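# Put phone on comic book and laptop on stand

## Task

Get the phone lying flat with all of it resting on the comic book, and get the laptop, still closed, sitting on the laptop stand with its top side up and one of its long edges pressed squarely against the stand's lips; at the end neither arm may be in contact with the phone or the laptop.

## Robot and tools

Robot: two arms, left_arm and right_arm, each ending in a two-finger gripper. The fingers point along the gripper's +z axis and separate along its y axis. The reported hand point sits between the finger pads, roughly 1 cm behind the tips. Calibrated base placements in the scene frame: left_arm at (+0.031, +0.243, 0) m, quat_wxyz (+1.000, 0, 0, +0.014); right_arm at (-0.029, -0.309, 0) m, quat_wxyz (+1.000, 0, 0, +0.003). A camera stand is fixed to the floor behind the arms. Loose objects may get an occasional small nudge from outside.

Frame: the scene frame has its origin at table-top height, halfway between the nominal arm bases; +x points out over the table, +z up, and left_arm is on the +y side (arm names do not match image left/right). Hand positions (m), orientations (quat_wxyz), velocities and targets are all in this frame. Offsets use its axes, and rotations turn about the Hand target's position. Reported poses may be off by a few centimetres, more at long reach.

Row layout (used by execute_actions and move): 14 numbers, each from -1 to 1, always for both arms: left_arm dx, dy, dz, rx, ry, rz, opening, then right_arm in the same order. dx..rz are an offset from that arm's Hand target as it was when the action or move began, not an absolute pose; 1.0 equals 0.6 m of travel or 180 degrees, and rx, ry, rz form a single rotation vector. A translation longer than 1.0 may be scaled down along its direction. opening is absolute: +1 fully open (0.094 m), -1 closed. Sending six zeros re-requests the current Hand target; to keep a gripper unchanged, resend its current opening, because 0 means half open.

execute_actions(actions, cameras): actions is a list of actions; each action is a list of up to 15 rows, one row per 1/30 s step; if fewer rows are given, the last one is held to fill 15 steps. Every row counts from the start pose of that action, so repeating the same offset in a later action keeps moving the arm further. cameras: list of names (cam_head_left, cam_head_right), ["all"], or []; an unrecognised name invalidates the call. Images appear only for an empty actions list or when requested.

move(target, speed, blend, opening_speed, grip_force, blocking, cameras): straight-line travel toward target, which is one 14-number row or a list of up to 15 rows, each row an offset from the same starting Hand targets. speed is metres per second, 0.002 to 4.3 (default 0.25), one value or one per target; rotation is capped at twice that in rad/s. blend, in metres, rounds corners in a list (0 means stopping at each point). opening_speed is the rate of finger change per second on the -1..+1 scale, minimum 0.2; use it to close gently. grip_force is newtons per finger pad, 10 to 50, one value or one per arm; it persists, and lower values make closing slow. blocking=false returns after about 0.5 s while the motion continues. Paths do not avoid obstacles or the other arm, and all finish together within 10 s. The result ends with a move: line (done, off_target, moving, held, fault, plus limits such as paced or held). done means within 10 mm and 2 degrees; it says nothing about contact.

wait(seconds 0-10): let time pass with commands held. stop(): bring a running move to rest. zoom_image(camera, region): enlarge [x0, y0, x1, y1] pixels (at most 504x504) of cam_head_left or cam_head_right (each 896x504) from the latest images. finished_scene(scene): ends the scene permanently; give its number (1 or 2).

Reading results: Hand target is the last commanded pose after clipping; the gripper often stops a bit short of it because of friction and load, which is not evidence of contact. Orientation commands are clipped to 40 degrees from the measured orientation each step. grip_measured uses the opening scale and reads slightly wide when empty and a little narrow under a firm squeeze. grip_effort_nm is gripper motor effort (negative closing) and does not drop to zero at rest. Joint torques include gravity and have offsets; numbers 3 and 4 wrap at ±28 N m. A Joint velocities line may be missing when all values are noise-level. MOTOR HOT appears at 85 °C; at 100 °C the arm drops and faults for 30 to 60 s or more.

Joint ranges (rad): waist -2.880..2.880, shoulder 0..3.142, elbow 0..3.019 (straight 2.964), wrist pitch -1.693..1.571, wrist yaw -1.571..1.571, wrist roll -2.094..2.094.

Avoid: letting anything leave the table or be set down off it; dropping or releasing moving items; fast impacts and hard pressing on fixed or heavy objects; grippers, housings or wrist cameras hitting each other (the clearance check does not catch this); one gripper closing on the other's fingers; paths near an arm's own base (route around it); long holds or stretched poses that heat motors. An arm blocked by something keeps pushing until commanded back past its gripper. Open well above grip_measured to release, and end with both grippers clear of the phone and laptop.

Each tool is called after "Call:" by a JSON object that holds its "method" and its "body".

## Session

I'll start by looking at the scene.

Call:
{"method": "execute_actions", "body": {"actions": [], "cameras": ["all"]}}

Scene clock: 0.00 s.
left_arm: end_effector_position=(+0.4918, +0.7722, +0.2721) grip_measured=+1.000 grip_effort_nm=n/a end_effector_quat_wxyz=(+0.538, +0.343, +0.763, +0.102) | right_arm: end_effector_position=(+0.0818, -0.5453, +0.1553) grip_measured=+1.000 grip_effort_nm=n/a end_effector_quat_wxyz=(-0.017, +0.931, +0.365, +0.017)
Joint positions: left_arm=[1.048 1.958 1.826 -0.907 1.087 1.594 0.094] | right_arm=[-1.159 1.066 0.823 -1.361 -0.035 1.239 0.094]
Joint velocities: within noise
Joint torques (N m): no reading
Motor temperatures (°C): left_arm=[23 25 27 24 28 25 28] | right_arm=[27 30 27 25 24 24 25]
Heat: left arm: hottest wrist yaw 28 °C; right arm: hottest shoulder 30 °C.
Hand target: left_arm +0.4940, +0.7762, +0.2939; +0.539, +0.352, +0.755, +0.121 | right_arm +0.0850, -0.5526, +0.1636; -0.006, +0.931, +0.366, +0.017
Tool commands: left_gripper/opening=+1.0 right_gripper/opening=+1.0

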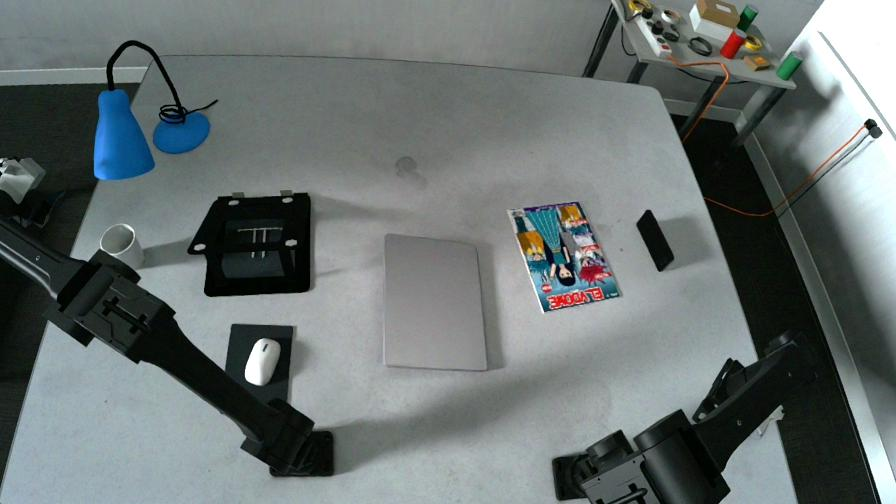

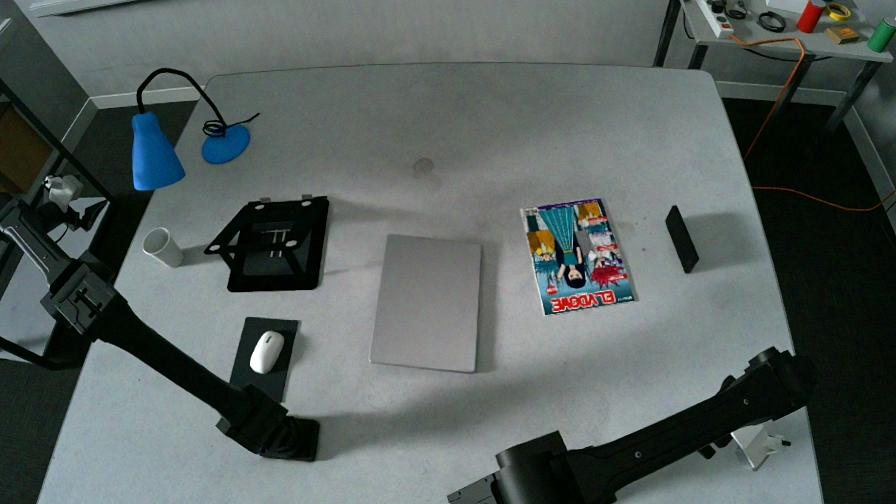

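Call:
{"method": "zoom_image", "body": {"camera": "cam_head_left", "region": [160, 170, 340, 310]}}

Call:
{"method": "zoom_image", "body": {"camera": "cam_head_right", "region": [180, 170, 360, 310]}}

Call:
{"method": "zoom_image", "body": {"camera": "cam_head_left", "region": [490, 180, 710, 330]}}

Call:
{"method": "zoom_image", "body": {"camera": "cam_head_left", "region": [360, 210, 520, 400]}}

Scaled by 2.800.

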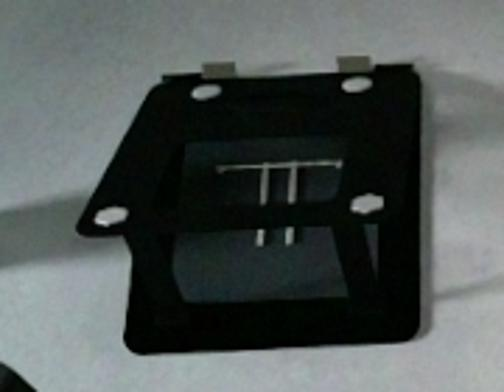

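Scaled by 2.800.

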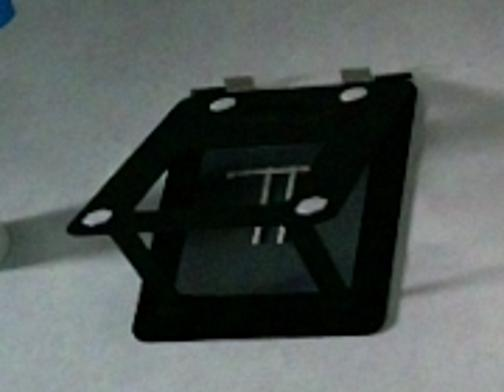

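Scaled by 2.291.

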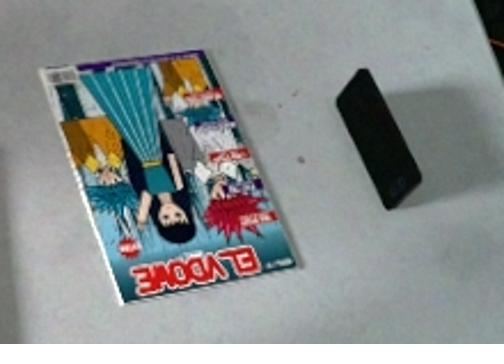

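Scaled by 2.653.

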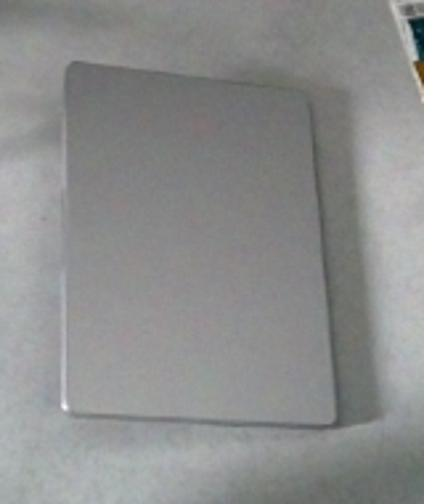

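Call:
{"method": "zoom_image", "body": {"camera": "cam_head_left", "region": [370, 340, 510, 390]}}

Call:
{"method": "zoom_image", "body": {"camera": "cam_head_right", "region": [360, 340, 510, 390]}}

Call:
{"method": "zoom_image", "body": {"camera": "cam_head_left", "region": [620, 190, 720, 290]}}

Call:
{"method": "zoom_image", "body": {"camera": "cam_head_right", "region": [640, 190, 740, 290]}}

Scaled by 3.600.

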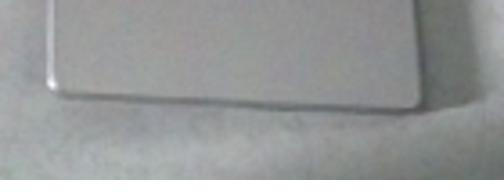

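Scaled by 3.360.

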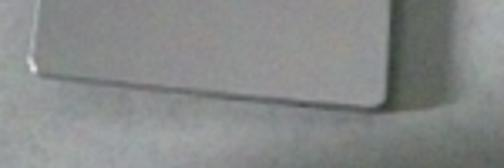

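Scaled by 5.040.

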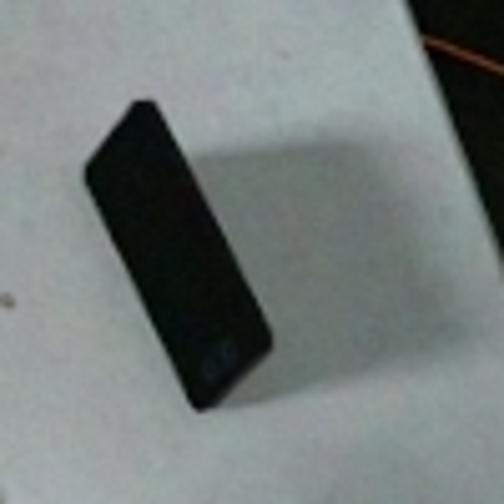

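Scaled by 5.040.

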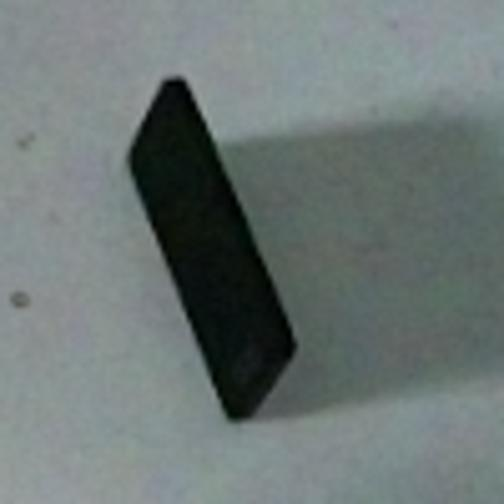

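Call:
{"method": "zoom_image", "body": {"camera": "cam_head_left", "region": [680, 320, 840, 480]}}

Call:
{"method": "zoom_image", "body": {"camera": "cam_head_right", "region": [680, 340, 840, 500]}}

Call:
{"method": "zoom_image", "body": {"camera": "cam_head_right", "region": [0, 150, 160, 310]}}

Scaled by 3.150.

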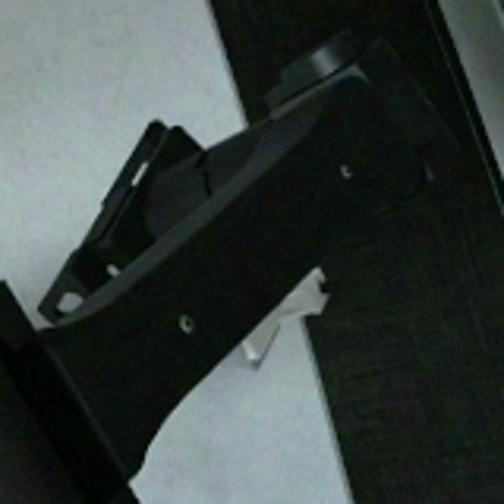

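Scaled by 3.150.

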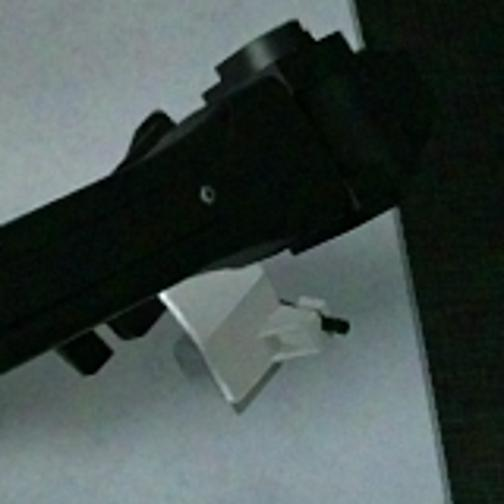

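Scaled by 3.150.

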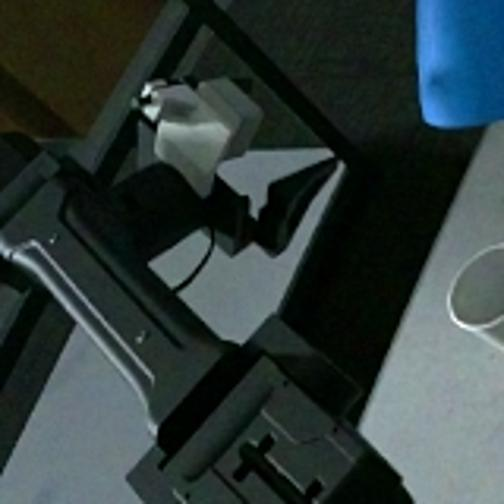

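Call:
{"method": "move", "body": {"target": [0, 0, 0, 0, 0, 0, 1, 0.692, -0.112, 0.177, 0, 0, 0.823, 1], "speed": 0.45, "cameras": ["all"]}}

Scene clock: 201.73 s.
left_arm: end_effector_position=(+0.4918, +0.7722, +0.2721) grip_measured=+1.000 grip_effort_nm=0.02 end_effector_quat_wxyz=(+0.538, +0.343, +0.763, +0.102) | right_arm: end_effector_position=(+0.4845, -0.6169, +0.2630) grip_measured=+1.000 grip_effort_nm=-0.02 end_effector_quat_wxyz=(+0.002, -0.088, +0.996, -0.015)
Joint positions: left_arm=[1.048 1.958 1.826 -0.907 1.087 1.594 0.094] | right_arm=[-0.538 1.916 2.039 -1.672 0.022 -0.708 0.094]
Joint torques (N m): left_arm=[-2.37 -23.18 13.59 1.18 0.57 -0.02] | right_arm=[1.2 -20.01 12.86 -0.17 0.02 0.1]
Motor temperatures (°C): left_arm=[23 34 35 24 28 24 27] | right_arm=[27 31 41 25 24 23 25]
Heat: left arm: hottest elbow 35 °C; right arm: hottest elbow 41 °C.
Hand target: left_arm +0.4940, +0.7762, +0.2939; +0.539, +0.352, +0.755, +0.121 | right_arm +0.5002, -0.6199, +0.2696; -0.018, -0.096, +0.995, -0.001
Off the commanded pose: left_arm 0.022 m, 3 deg | right_arm 0.017 m, 3 deg.
joint sent to its limit (right arm) — joint 4 (wrist pitch), lower limit. The joint targets are off in orientation, not in position.
move: off_target (left_arm, right_arm)

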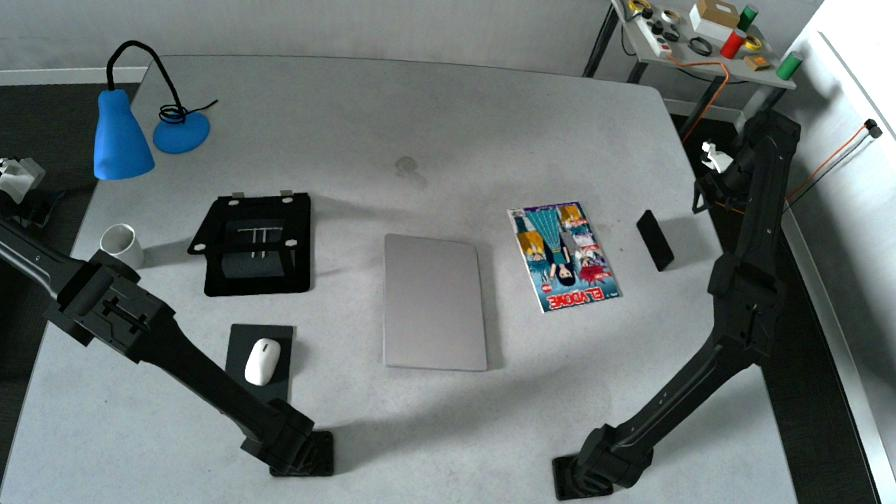

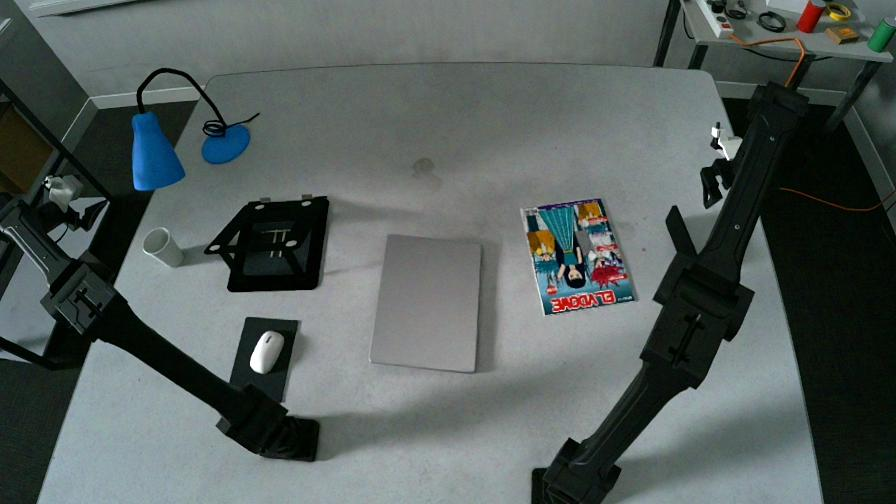

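Call:
{"method": "zoom_image", "body": {"camera": "cam_head_left", "region": [660, 110, 800, 250]}}

Call:
{"method": "zoom_image", "body": {"camera": "cam_head_right", "region": [660, 110, 800, 250]}}

Scaled by 3.600.

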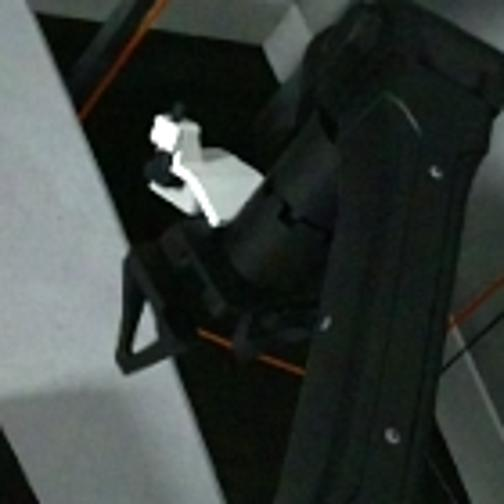

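Scaled by 3.600.

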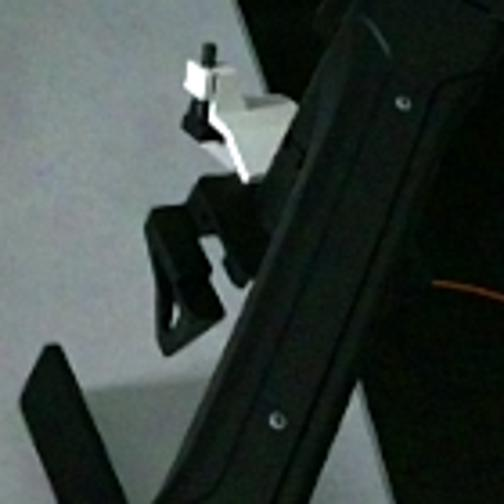

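Call:
{"method": "move", "body": {"target": [0, 0, 0, 0, 0, 0, 1, 0.0042, 0.0232, -0.2383, 0, 0, 0, 1], "speed": 0.2, "cameras": ["all"]}}

Call:
{"method": "zoom_image", "body": {"camera": "cam_head_left", "region": [610, 150, 750, 290]}}

Call:
{"method": "zoom_image", "body": {"camera": "cam_head_right", "region": [620, 150, 760, 290]}}

Scene clock: 229.97 s.
left_arm: end_effector_position=(+0.4918, +0.7722, +0.2721) grip_measured=+1.000 grip_effort_nm=0.03 end_effector_quat_wxyz=(+0.538, +0.343, +0.763, +0.102) | right_arm: end_effector_position=(+0.4984, -0.6113, +0.1414) grip_measured=+1.000 grip_effort_nm=-0.02 end_effector_quat_wxyz=(-0.012, -0.094, +0.995, -0.006)
Joint positions: left_arm=[1.048 1.958 1.826 -0.907 1.087 1.594 0.094] | right_arm=[-0.518 1.977 1.814 -1.42 0.022 -0.702 0.094]
Joint torques (N m): left_arm=[-1.14 -23.41 13.96 1.2 0.5 -0.04] | right_arm=[1.26 -21.83 7.71 0.49 0.01 0.21]
Heat: left arm: hottest elbow 35 °C; right arm: hottest elbow 44 °C.
Hand target: left_arm +0.4940, +0.7762, +0.2939; +0.539, +0.352, +0.755, +0.121 | right_arm +0.5027, -0.6060, +0.1267; -0.018, -0.096, +0.995, -0.001
Off the commanded pose: left_arm 0.022 m, 3 deg | right_arm 0.016 m, 1 deg.
move: off_target (left_arm, right_arm)

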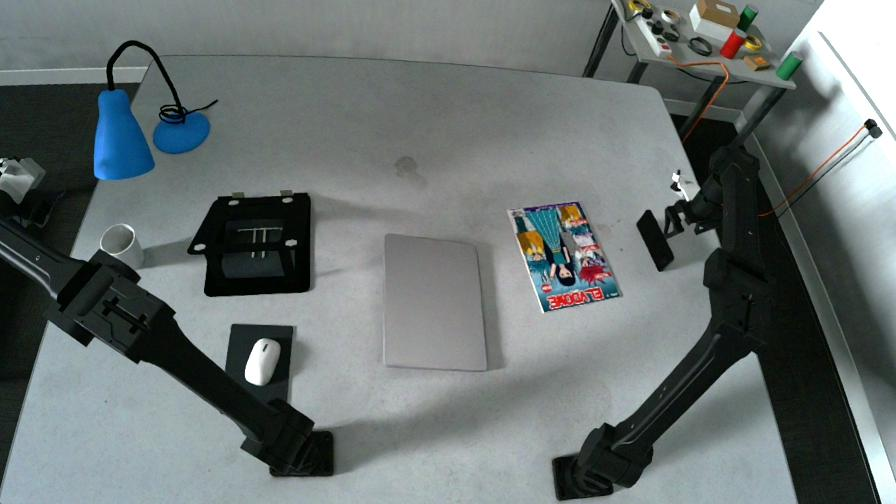

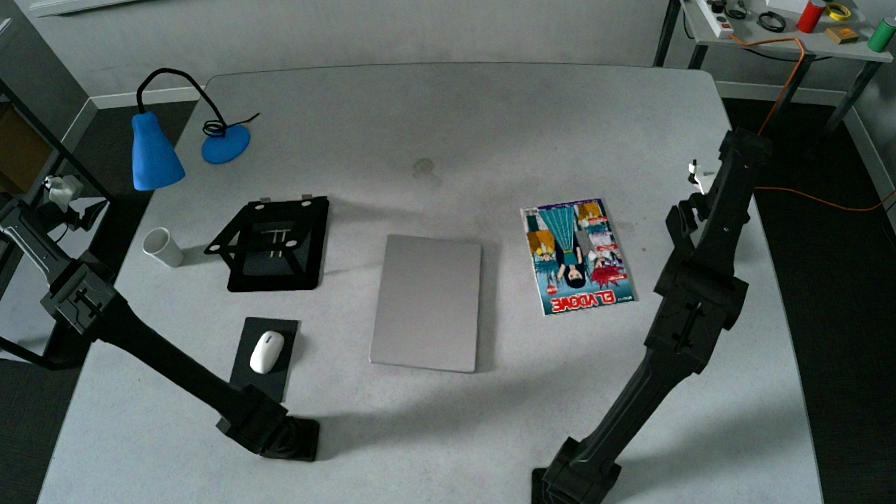

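Scaled by 3.600.

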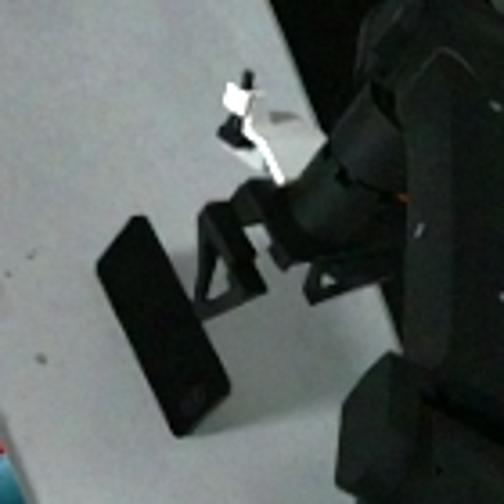

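Scaled by 3.600.

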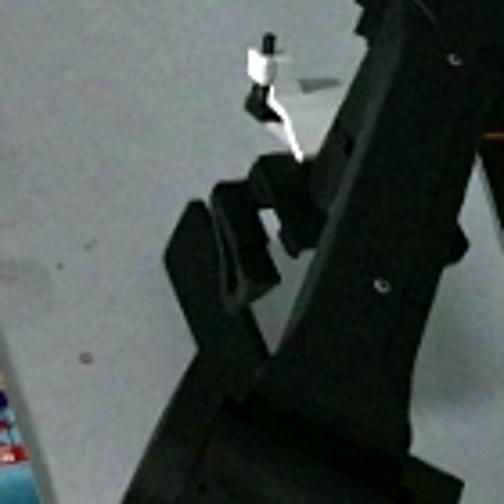

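Call:
{"method": "move", "body": {"target": [0, 0, 0, 0, 0, 0, 1, 0.0588, 0.0117, -0.1395, 0, 0, 0, 1], "speed": 0.15, "cameras": ["cam_head_left", "cam_head_right"]}}

Call:
{"method": "zoom_image", "body": {"camera": "cam_head_left", "region": [610, 170, 730, 290]}}

Call:
{"method": "zoom_image", "body": {"camera": "cam_head_right", "region": [630, 170, 750, 290]}}

Scene clock: 258.57 s.
left_arm: end_effector_position=(+0.4918, +0.7722, +0.2721) grip_measured=+1.000 grip_effort_nm=0.02 end_effector_quat_wxyz=(+0.538, +0.343, +0.763, +0.102) | right_arm: end_effector_position=(+0.5313, -0.6028, +0.0531) grip_measured=+1.000 grip_effort_nm=-0.02 end_effector_quat_wxyz=(-0.018, -0.095, +0.995, -0.002)
Joint positions: left_arm=[1.048 1.958 1.826 -0.907 1.087 1.594 0.094] | right_arm=[-0.481 2.115 1.8 -1.284 0.022 -0.666 0.094]
Joint torques (N m): left_arm=[-1.67 -23.65 13.68 1.1 0.49 -0.05] | right_arm=[1.26 -23.12 8.51 0.43 -0.04 0.24]
Heat: left arm: hottest elbow 36 °C; right arm: hottest elbow 39 °C.
Hand target: left_arm +0.4940, +0.7762, +0.2939; +0.539, +0.352, +0.755, +0.121 | right_arm +0.5381, -0.5990, +0.0429; -0.018, -0.096, +0.995, -0.001
Off the commanded pose: left_arm 0.022 m, 3 deg | right_arm 0.013 m, 0 deg.
move: off_target (left_arm, right_arm)

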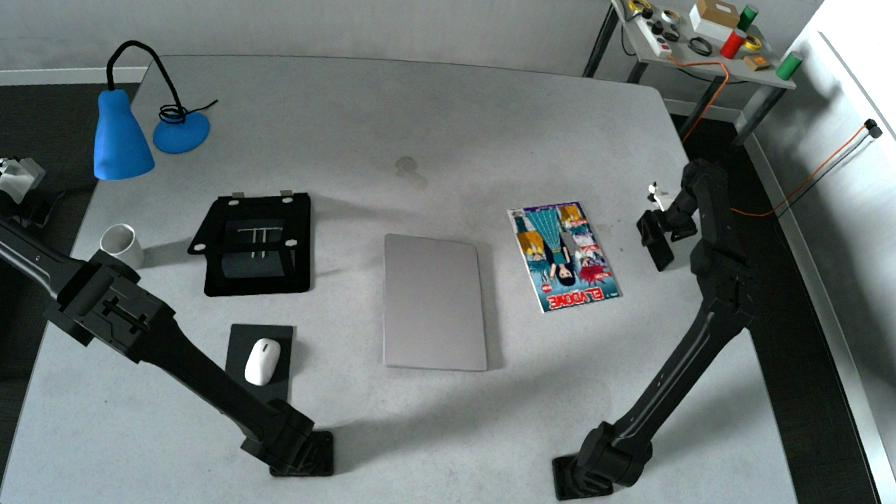

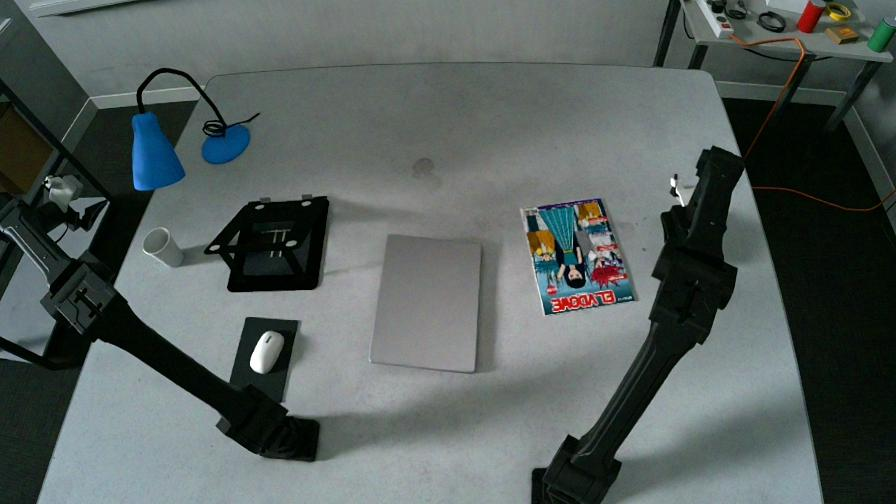

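Scaled by 4.200.

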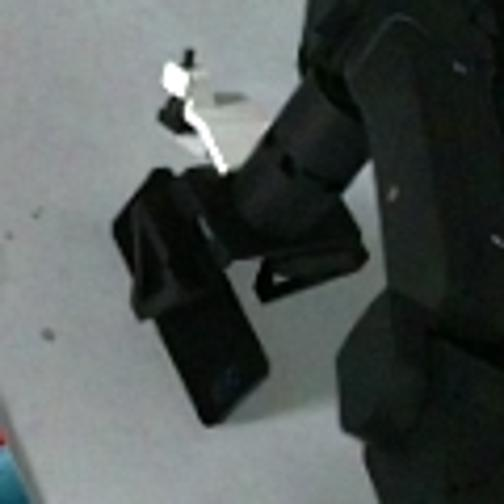

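Scaled by 4.200.

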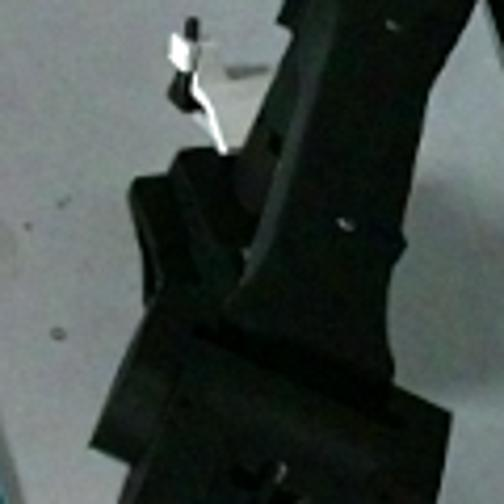

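Call:
{"method": "move", "body": {"target": [0, 0, 0, 0, 0, 0, 1, 0, 0, 0, 0, 0, 0, -0.93], "speed": 0.1, "grip_force": [50, 30], "cameras": ["cam_head_left", "cam_head_right"]}}

Call:
{"method": "zoom_image", "body": {"camera": "cam_head_left", "region": [610, 170, 730, 290]}}

Scene clock: 267.40 s.
left_arm: end_effector_position=(+0.4918, +0.7722, +0.2721) grip_measured=+1.000 grip_effort_nm=0.02 end_effector_quat_wxyz=(+0.538, +0.343, +0.763, +0.102) | right_arm: end_effector_position=(+0.5314, -0.6026, +0.0531) grip_measured=-0.826 grip_effort_nm=-0.62 end_effector_quat_wxyz=(-0.017, -0.095, +0.995, -0.001)
Joint positions: left_arm=[1.048 1.958 1.826 -0.907 1.087 1.594 0.094] | right_arm=[-0.481 2.115 1.8 -1.284 0.021 -0.665 0.008]
Joint torques (N m): left_arm=[-1.14 -23.53 13.85 1.06 0.51 -0.04] | right_arm=[1.32 -23.12 8.42 0.43 0 0.22]
Heat: left arm: hottest elbow 36 °C; right arm: hottest elbow 39 °C.
Hand target: left_arm +0.4940, +0.7762, +0.2939; +0.539, +0.352, +0.755, +0.121 | right_arm +0.5381, -0.5990, +0.0429; -0.018, -0.096, +0.995, -0.001
Off the commanded pose: left_arm 0.022 m, 3 deg | right_arm 0.013 m, 0 deg.
grip_force (N): 50, 30
move: off_target (left_arm, right_arm)

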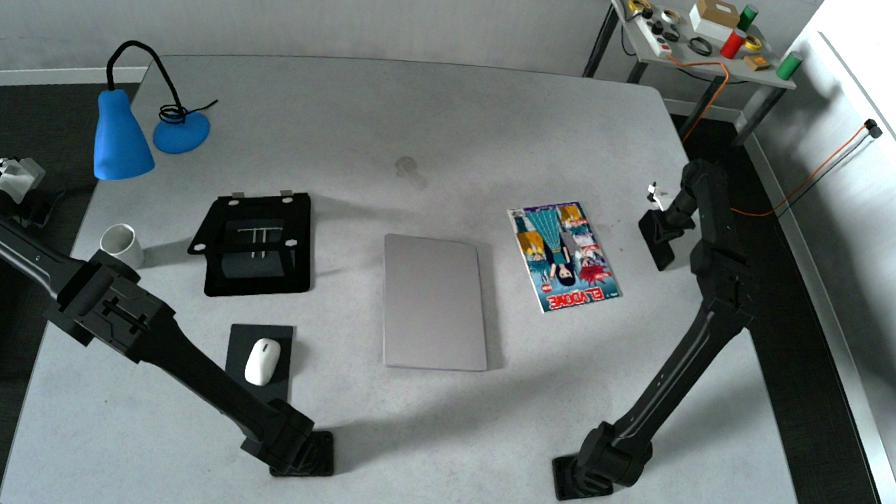

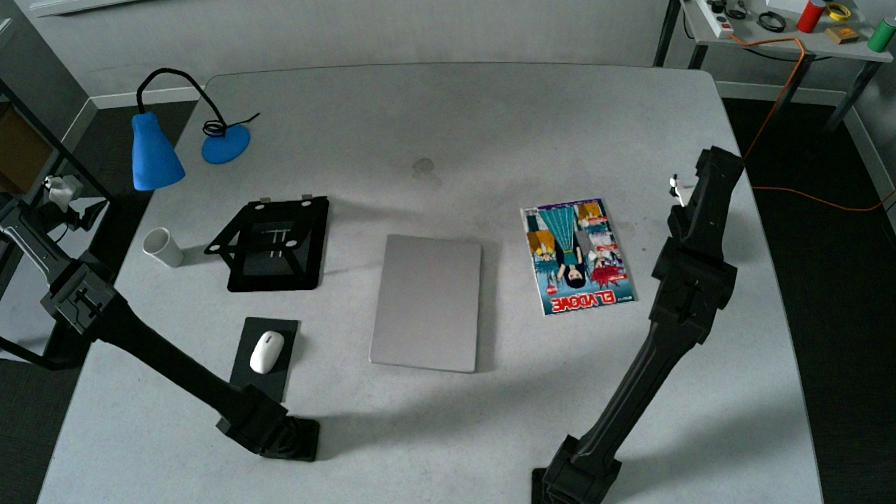

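Scaled by 4.200.

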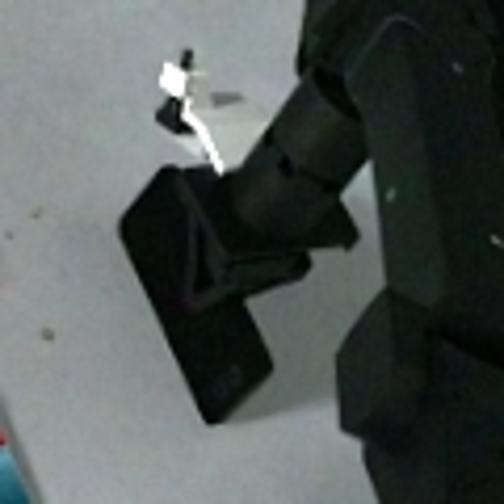

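Call:
{"method": "move", "body": {"target": [[0, 0, 0, 0, 0, 0, 1, 0, 0, 0.2, 0, 0, 0, -0.93], [0, 0, 0, 0, 0, 0, 1, -0.0635, 0.3817, 0.2618, -0.1632, -0.2165, 0.4187, -0.93]], "speed": [0.2, 0.35], "blend": [0.04, 0], "cameras": ["cam_head_left", "cam_head_right"]}}

Call:
{"method": "zoom_image", "body": {"camera": "cam_head_left", "region": [470, 170, 650, 350]}}

Call:
{"method": "zoom_image", "body": {"camera": "cam_head_right", "region": [450, 170, 650, 370]}}

Scene clock: 298.47 s.
left_arm: end_effector_position=(+0.4918, +0.7722, +0.2721) grip_measured=+1.000 grip_effort_nm=0.03 end_effector_quat_wxyz=(+0.538, +0.343, +0.763, +0.102) | right_arm: end_effector_position=(+0.4981, -0.3753, +0.1832) grip_measured=-0.827 grip_effort_nm=-0.67 end_effector_quat_wxyz=(-0.255, +0.653, -0.667, +0.253)
Joint positions: left_arm=[1.048 1.958 1.826 -0.907 1.087 1.594 0.094] | right_arm=[-0.162 1.372 0.975 -0.444 -0.1 -1.667 0.008]
Joint torques (N m): left_arm=[-1.61 -23.12 13.85 1.1 0.55 -0.04] | right_arm=[1.2 -15.91 8.31 2.03 -0.17 0.19]
Motor temperatures (°C): left_arm=[23 35 36 24 28 24 27] | right_arm=[27 39 38 25 24 23 25]
Heat: left arm: hottest elbow 36 °C; right arm: hottest shoulder 39 °C.
Hand target: left_arm +0.4940, +0.7762, +0.2939; +0.539, +0.352, +0.755, +0.121 | right_arm +0.5000, -0.3701, +0.2001; -0.270, +0.653, -0.654, +0.271
Off the commanded pose: left_arm 0.022 m, 3 deg | right_arm 0.018 m, 3 deg.
grip_force (N): 50, 30
move: off_target (left_arm, right_arm)

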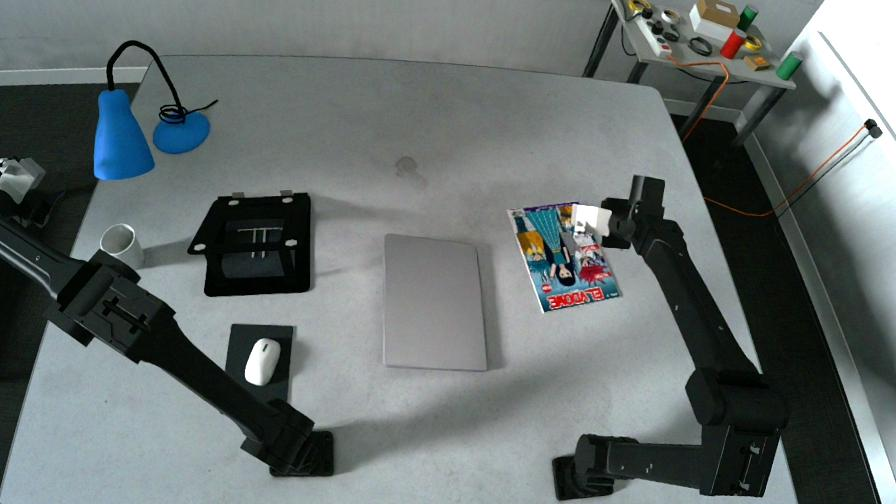

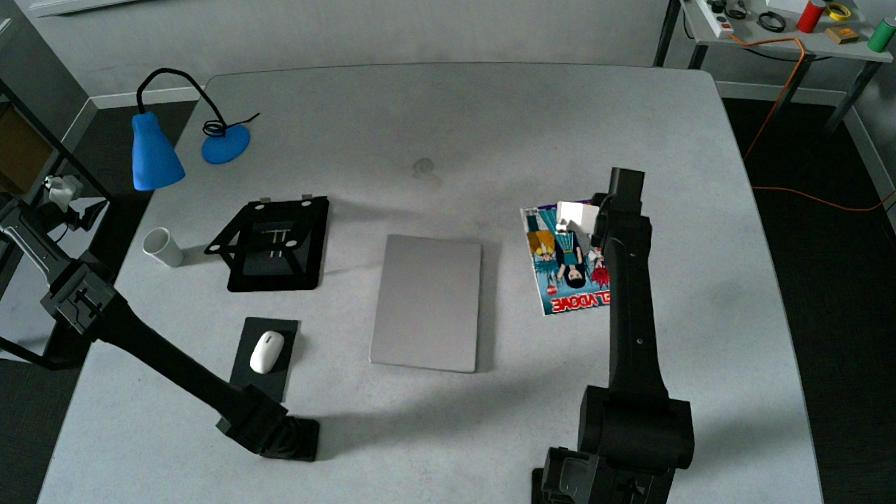

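Scaled by 2.800.

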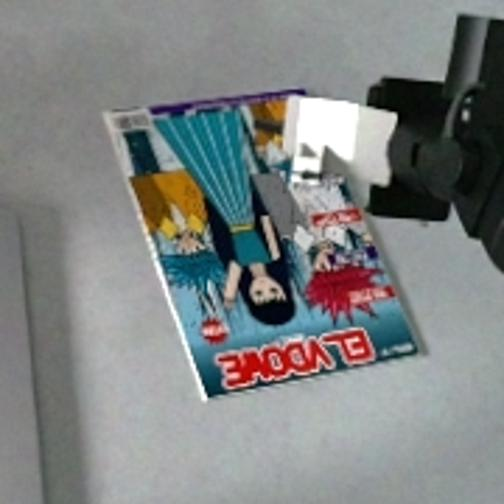

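Scaled by 2.520.

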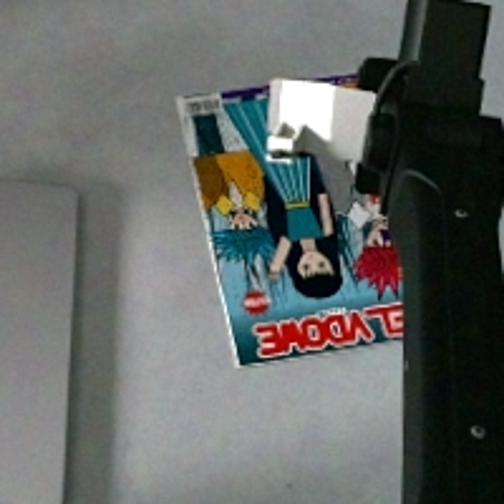

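Call:
{"method": "zoom_image", "body": {"camera": "cam_head_left", "region": [550, 170, 670, 270]}}

Call:
{"method": "zoom_image", "body": {"camera": "cam_head_right", "region": [530, 160, 670, 280]}}

Scaled by 4.200.

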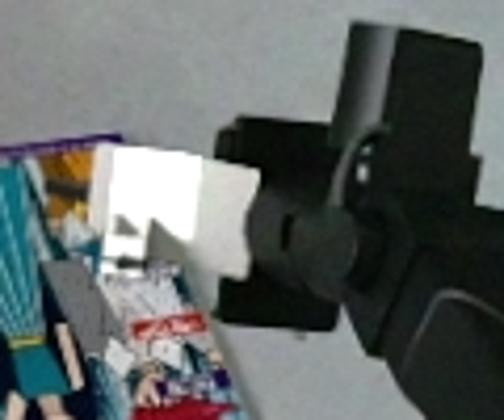

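Scaled by 3.600.

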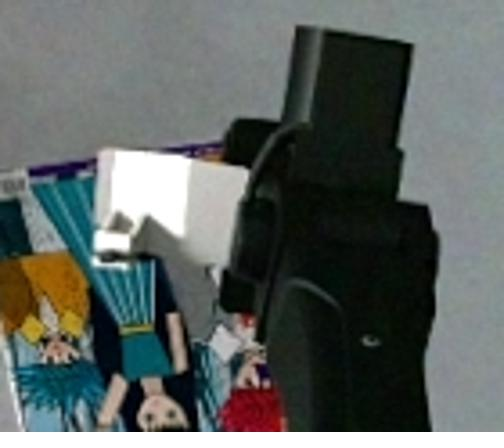

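Call:
{"method": "move", "body": {"target": [0, 0, 0, 0, 0, 0, 1, 0.0033, 0.0083, -0.158, 0, -0.0833, 0, -0.93], "speed": 0.15, "cameras": ["cam_head_left", "cam_head_right"]}}

Call:
{"method": "zoom_image", "body": {"camera": "cam_head_left", "region": [520, 180, 660, 320]}}

Call:
{"method": "zoom_image", "body": {"camera": "cam_head_right", "region": [510, 180, 670, 320]}}

Scene clock: 346.70 s.
left_arm: end_effector_position=(+0.4918, +0.7722, +0.2721) grip_measured=+1.000 grip_effort_nm=0.03 end_effector_quat_wxyz=(+0.538, +0.343, +0.763, +0.102) | right_arm: end_effector_position=(+0.4979, -0.3700, +0.1021) grip_measured=-0.827 grip_effort_nm=-0.67 end_effector_quat_wxyz=(-0.343, +0.615, -0.618, +0.349)
Joint positions: left_arm=[1.048 1.958 1.826 -0.907 1.087 1.594 0.094] | right_arm=[-0.159 1.497 0.668 0.277 -0.122 -1.651 0.008]
Joint torques (N m): left_arm=[-2.32 -23.59 13.81 1.11 0.5 -0.03] | right_arm=[1.26 -12.69 6.75 2.41 -0.13 0.27]
Heat: left arm: hottest elbow 36 °C; right arm: hottest elbow 38 °C.
Hand target: left_arm +0.4940, +0.7762, +0.2939; +0.539, +0.352, +0.755, +0.121 | right_arm +0.5019, -0.3649, +0.1053; -0.353, +0.612, -0.613, +0.354
Off the commanded pose: left_arm 0.022 m, 3 deg | right_arm 0.007 m, 1 deg.
grip_force (N): 50, 30
move: off_target (left_arm)

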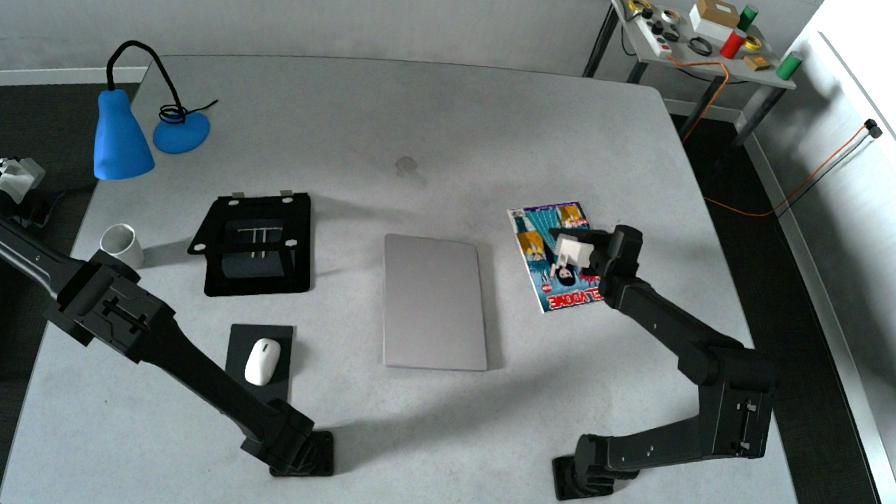

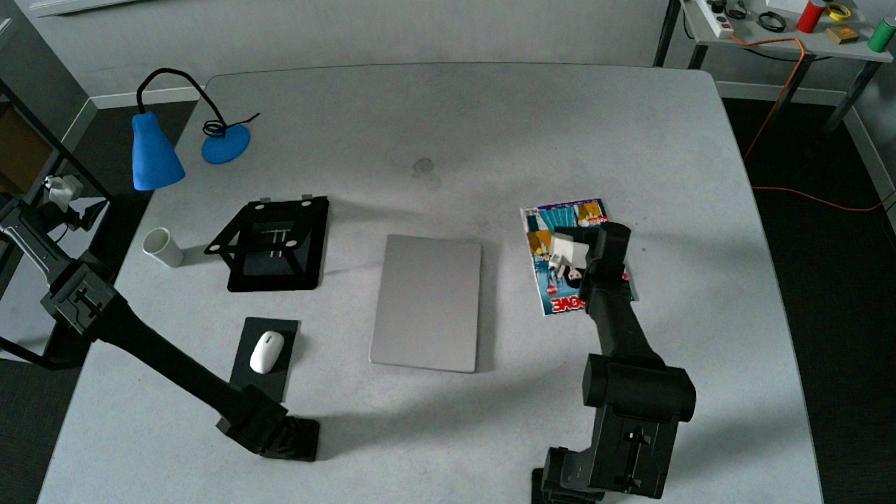

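Scaled by 3.600.

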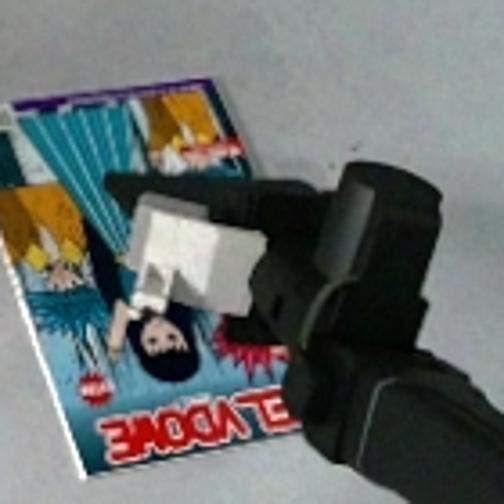

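Scaled by 3.150.

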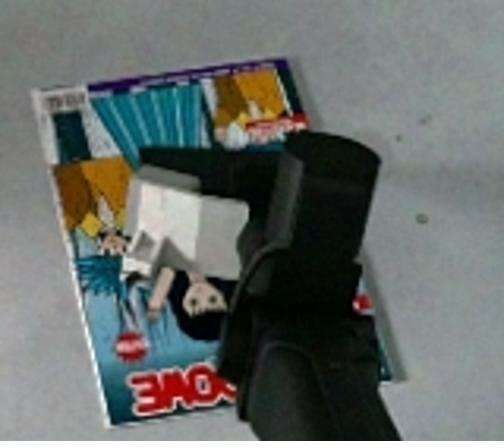

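Call:
{"method": "move", "body": {"target": [0, 0, 0, 0, 0, 0, 1, 0, 0.02, -0.0917, 0, 0, 0, -0.93], "speed": 0.1, "cameras": ["cam_head_left", "cam_head_right"]}}

Call:
{"method": "zoom_image", "body": {"camera": "cam_head_left", "region": [520, 180, 660, 320]}}

Call:
{"method": "zoom_image", "body": {"camera": "cam_head_right", "region": [510, 180, 670, 320]}}

Scene clock: 359.30 s.
left_arm: end_effector_position=(+0.4918, +0.7722, +0.2721) grip_measured=+1.000 grip_effort_nm=0.03 end_effector_quat_wxyz=(+0.538, +0.343, +0.763, +0.102) | right_arm: end_effector_position=(+0.4988, -0.3589, +0.0484) grip_measured=-0.827 grip_effort_nm=-0.67 end_effector_quat_wxyz=(-0.345, +0.615, -0.618, +0.349)
Joint positions: left_arm=[1.048 1.958 1.826 -0.907 1.087 1.594 0.094] | right_arm=[-0.13 1.648 0.628 0.472 -0.099 -1.635 0.008]
Joint torques (N m): left_arm=[-1.67 -24.41 13.72 1.13 0.5 -0.01] | right_arm=[1.44 -13.57 5.5 2.45 0 0.3]
Heat: left arm: hottest elbow 36 °C; right arm: hottest elbow 37 °C.
Hand target: left_arm +0.4940, +0.7762, +0.2939; +0.539, +0.352, +0.755, +0.121 | right_arm +0.5019, -0.3530, +0.0502; -0.353, +0.612, -0.613, +0.354
Off the commanded pose: left_arm 0.022 m, 3 deg | right_arm 0.007 m, 1 deg.
grip_force (N): 50, 30
move: off_target (left_arm)

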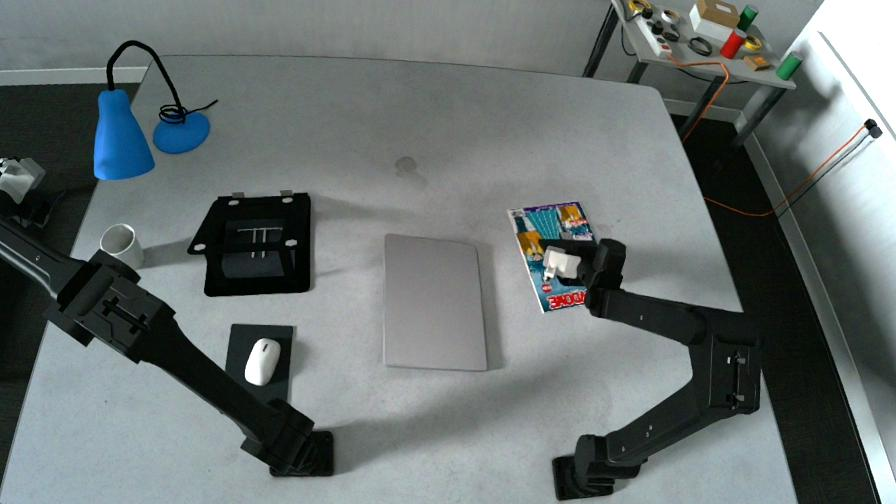

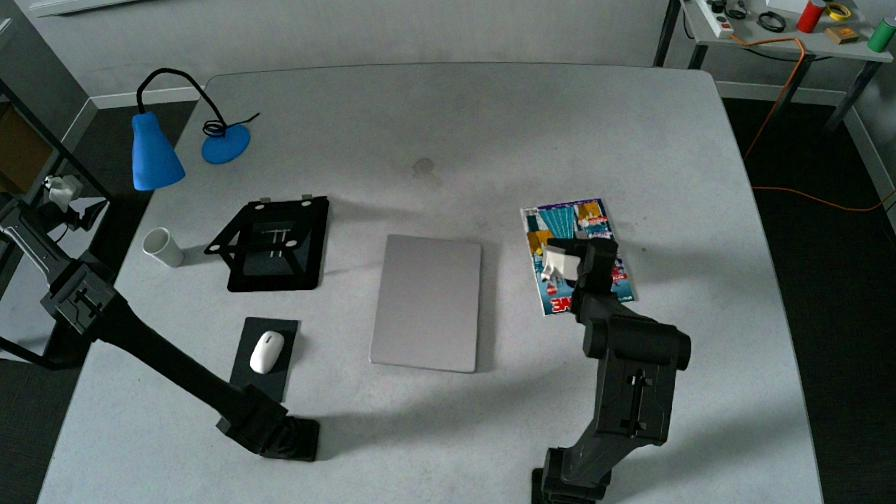

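Scaled by 3.600.

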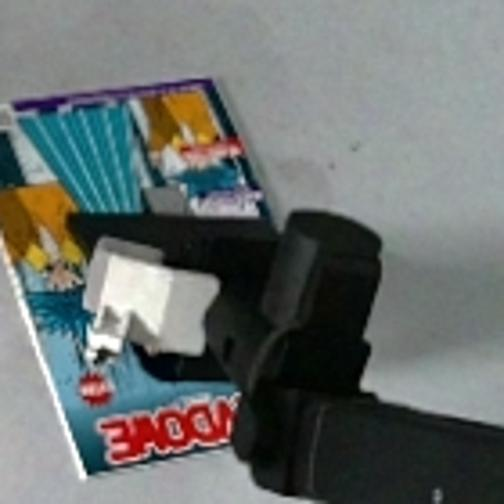

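Scaled by 3.150.

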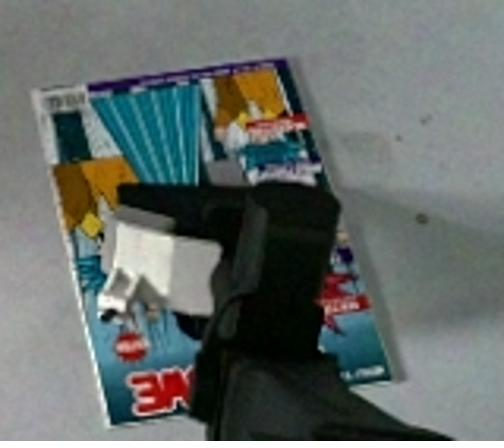

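Call:
{"method": "move", "body": {"target": [0, 0, 0, 0, 0, 0, 1, 0, 0.008, -0.025, 0, 0, 0, -0.93], "speed": 0.05}}

Scene clock: 367.07 s.
left_arm: end_effector_position=(+0.4918, +0.7722, +0.2721) grip_measured=+1.000 grip_effort_nm=0.03 end_effector_quat_wxyz=(+0.538, +0.343, +0.763, +0.102) | right_arm: end_effector_position=(+0.5024, -0.3551, +0.0404) grip_measured=-0.827 grip_effort_nm=-0.67 end_effector_quat_wxyz=(-0.348, +0.612, -0.614, +0.356)
Joint positions: left_arm=[1.048 1.958 1.826 -0.907 1.087 1.594 0.094] | right_arm=[-0.119 1.686 0.626 0.53 -0.088 -1.631 0.008]
Joint torques (N m): left_arm=[-1.49 -23.24 13.94 1.22 0.47 -0.06] | right_arm=[1.49 -13.27 4.77 2.1 -0.01 0.31]
Heat: left arm: hottest elbow 36 °C; right arm: hottest elbow 36 °C.
Hand target: left_arm +0.4940, +0.7762, +0.2939; +0.539, +0.352, +0.755, +0.121 | right_arm +0.5019, -0.3482, +0.0353; -0.353, +0.612, -0.613, +0.354
Off the commanded pose: left_arm 0.022 m, 3 deg | right_arm 0.009 m, 1 deg.
grip_force (N): 50, 30
move: off_target (left_arm)


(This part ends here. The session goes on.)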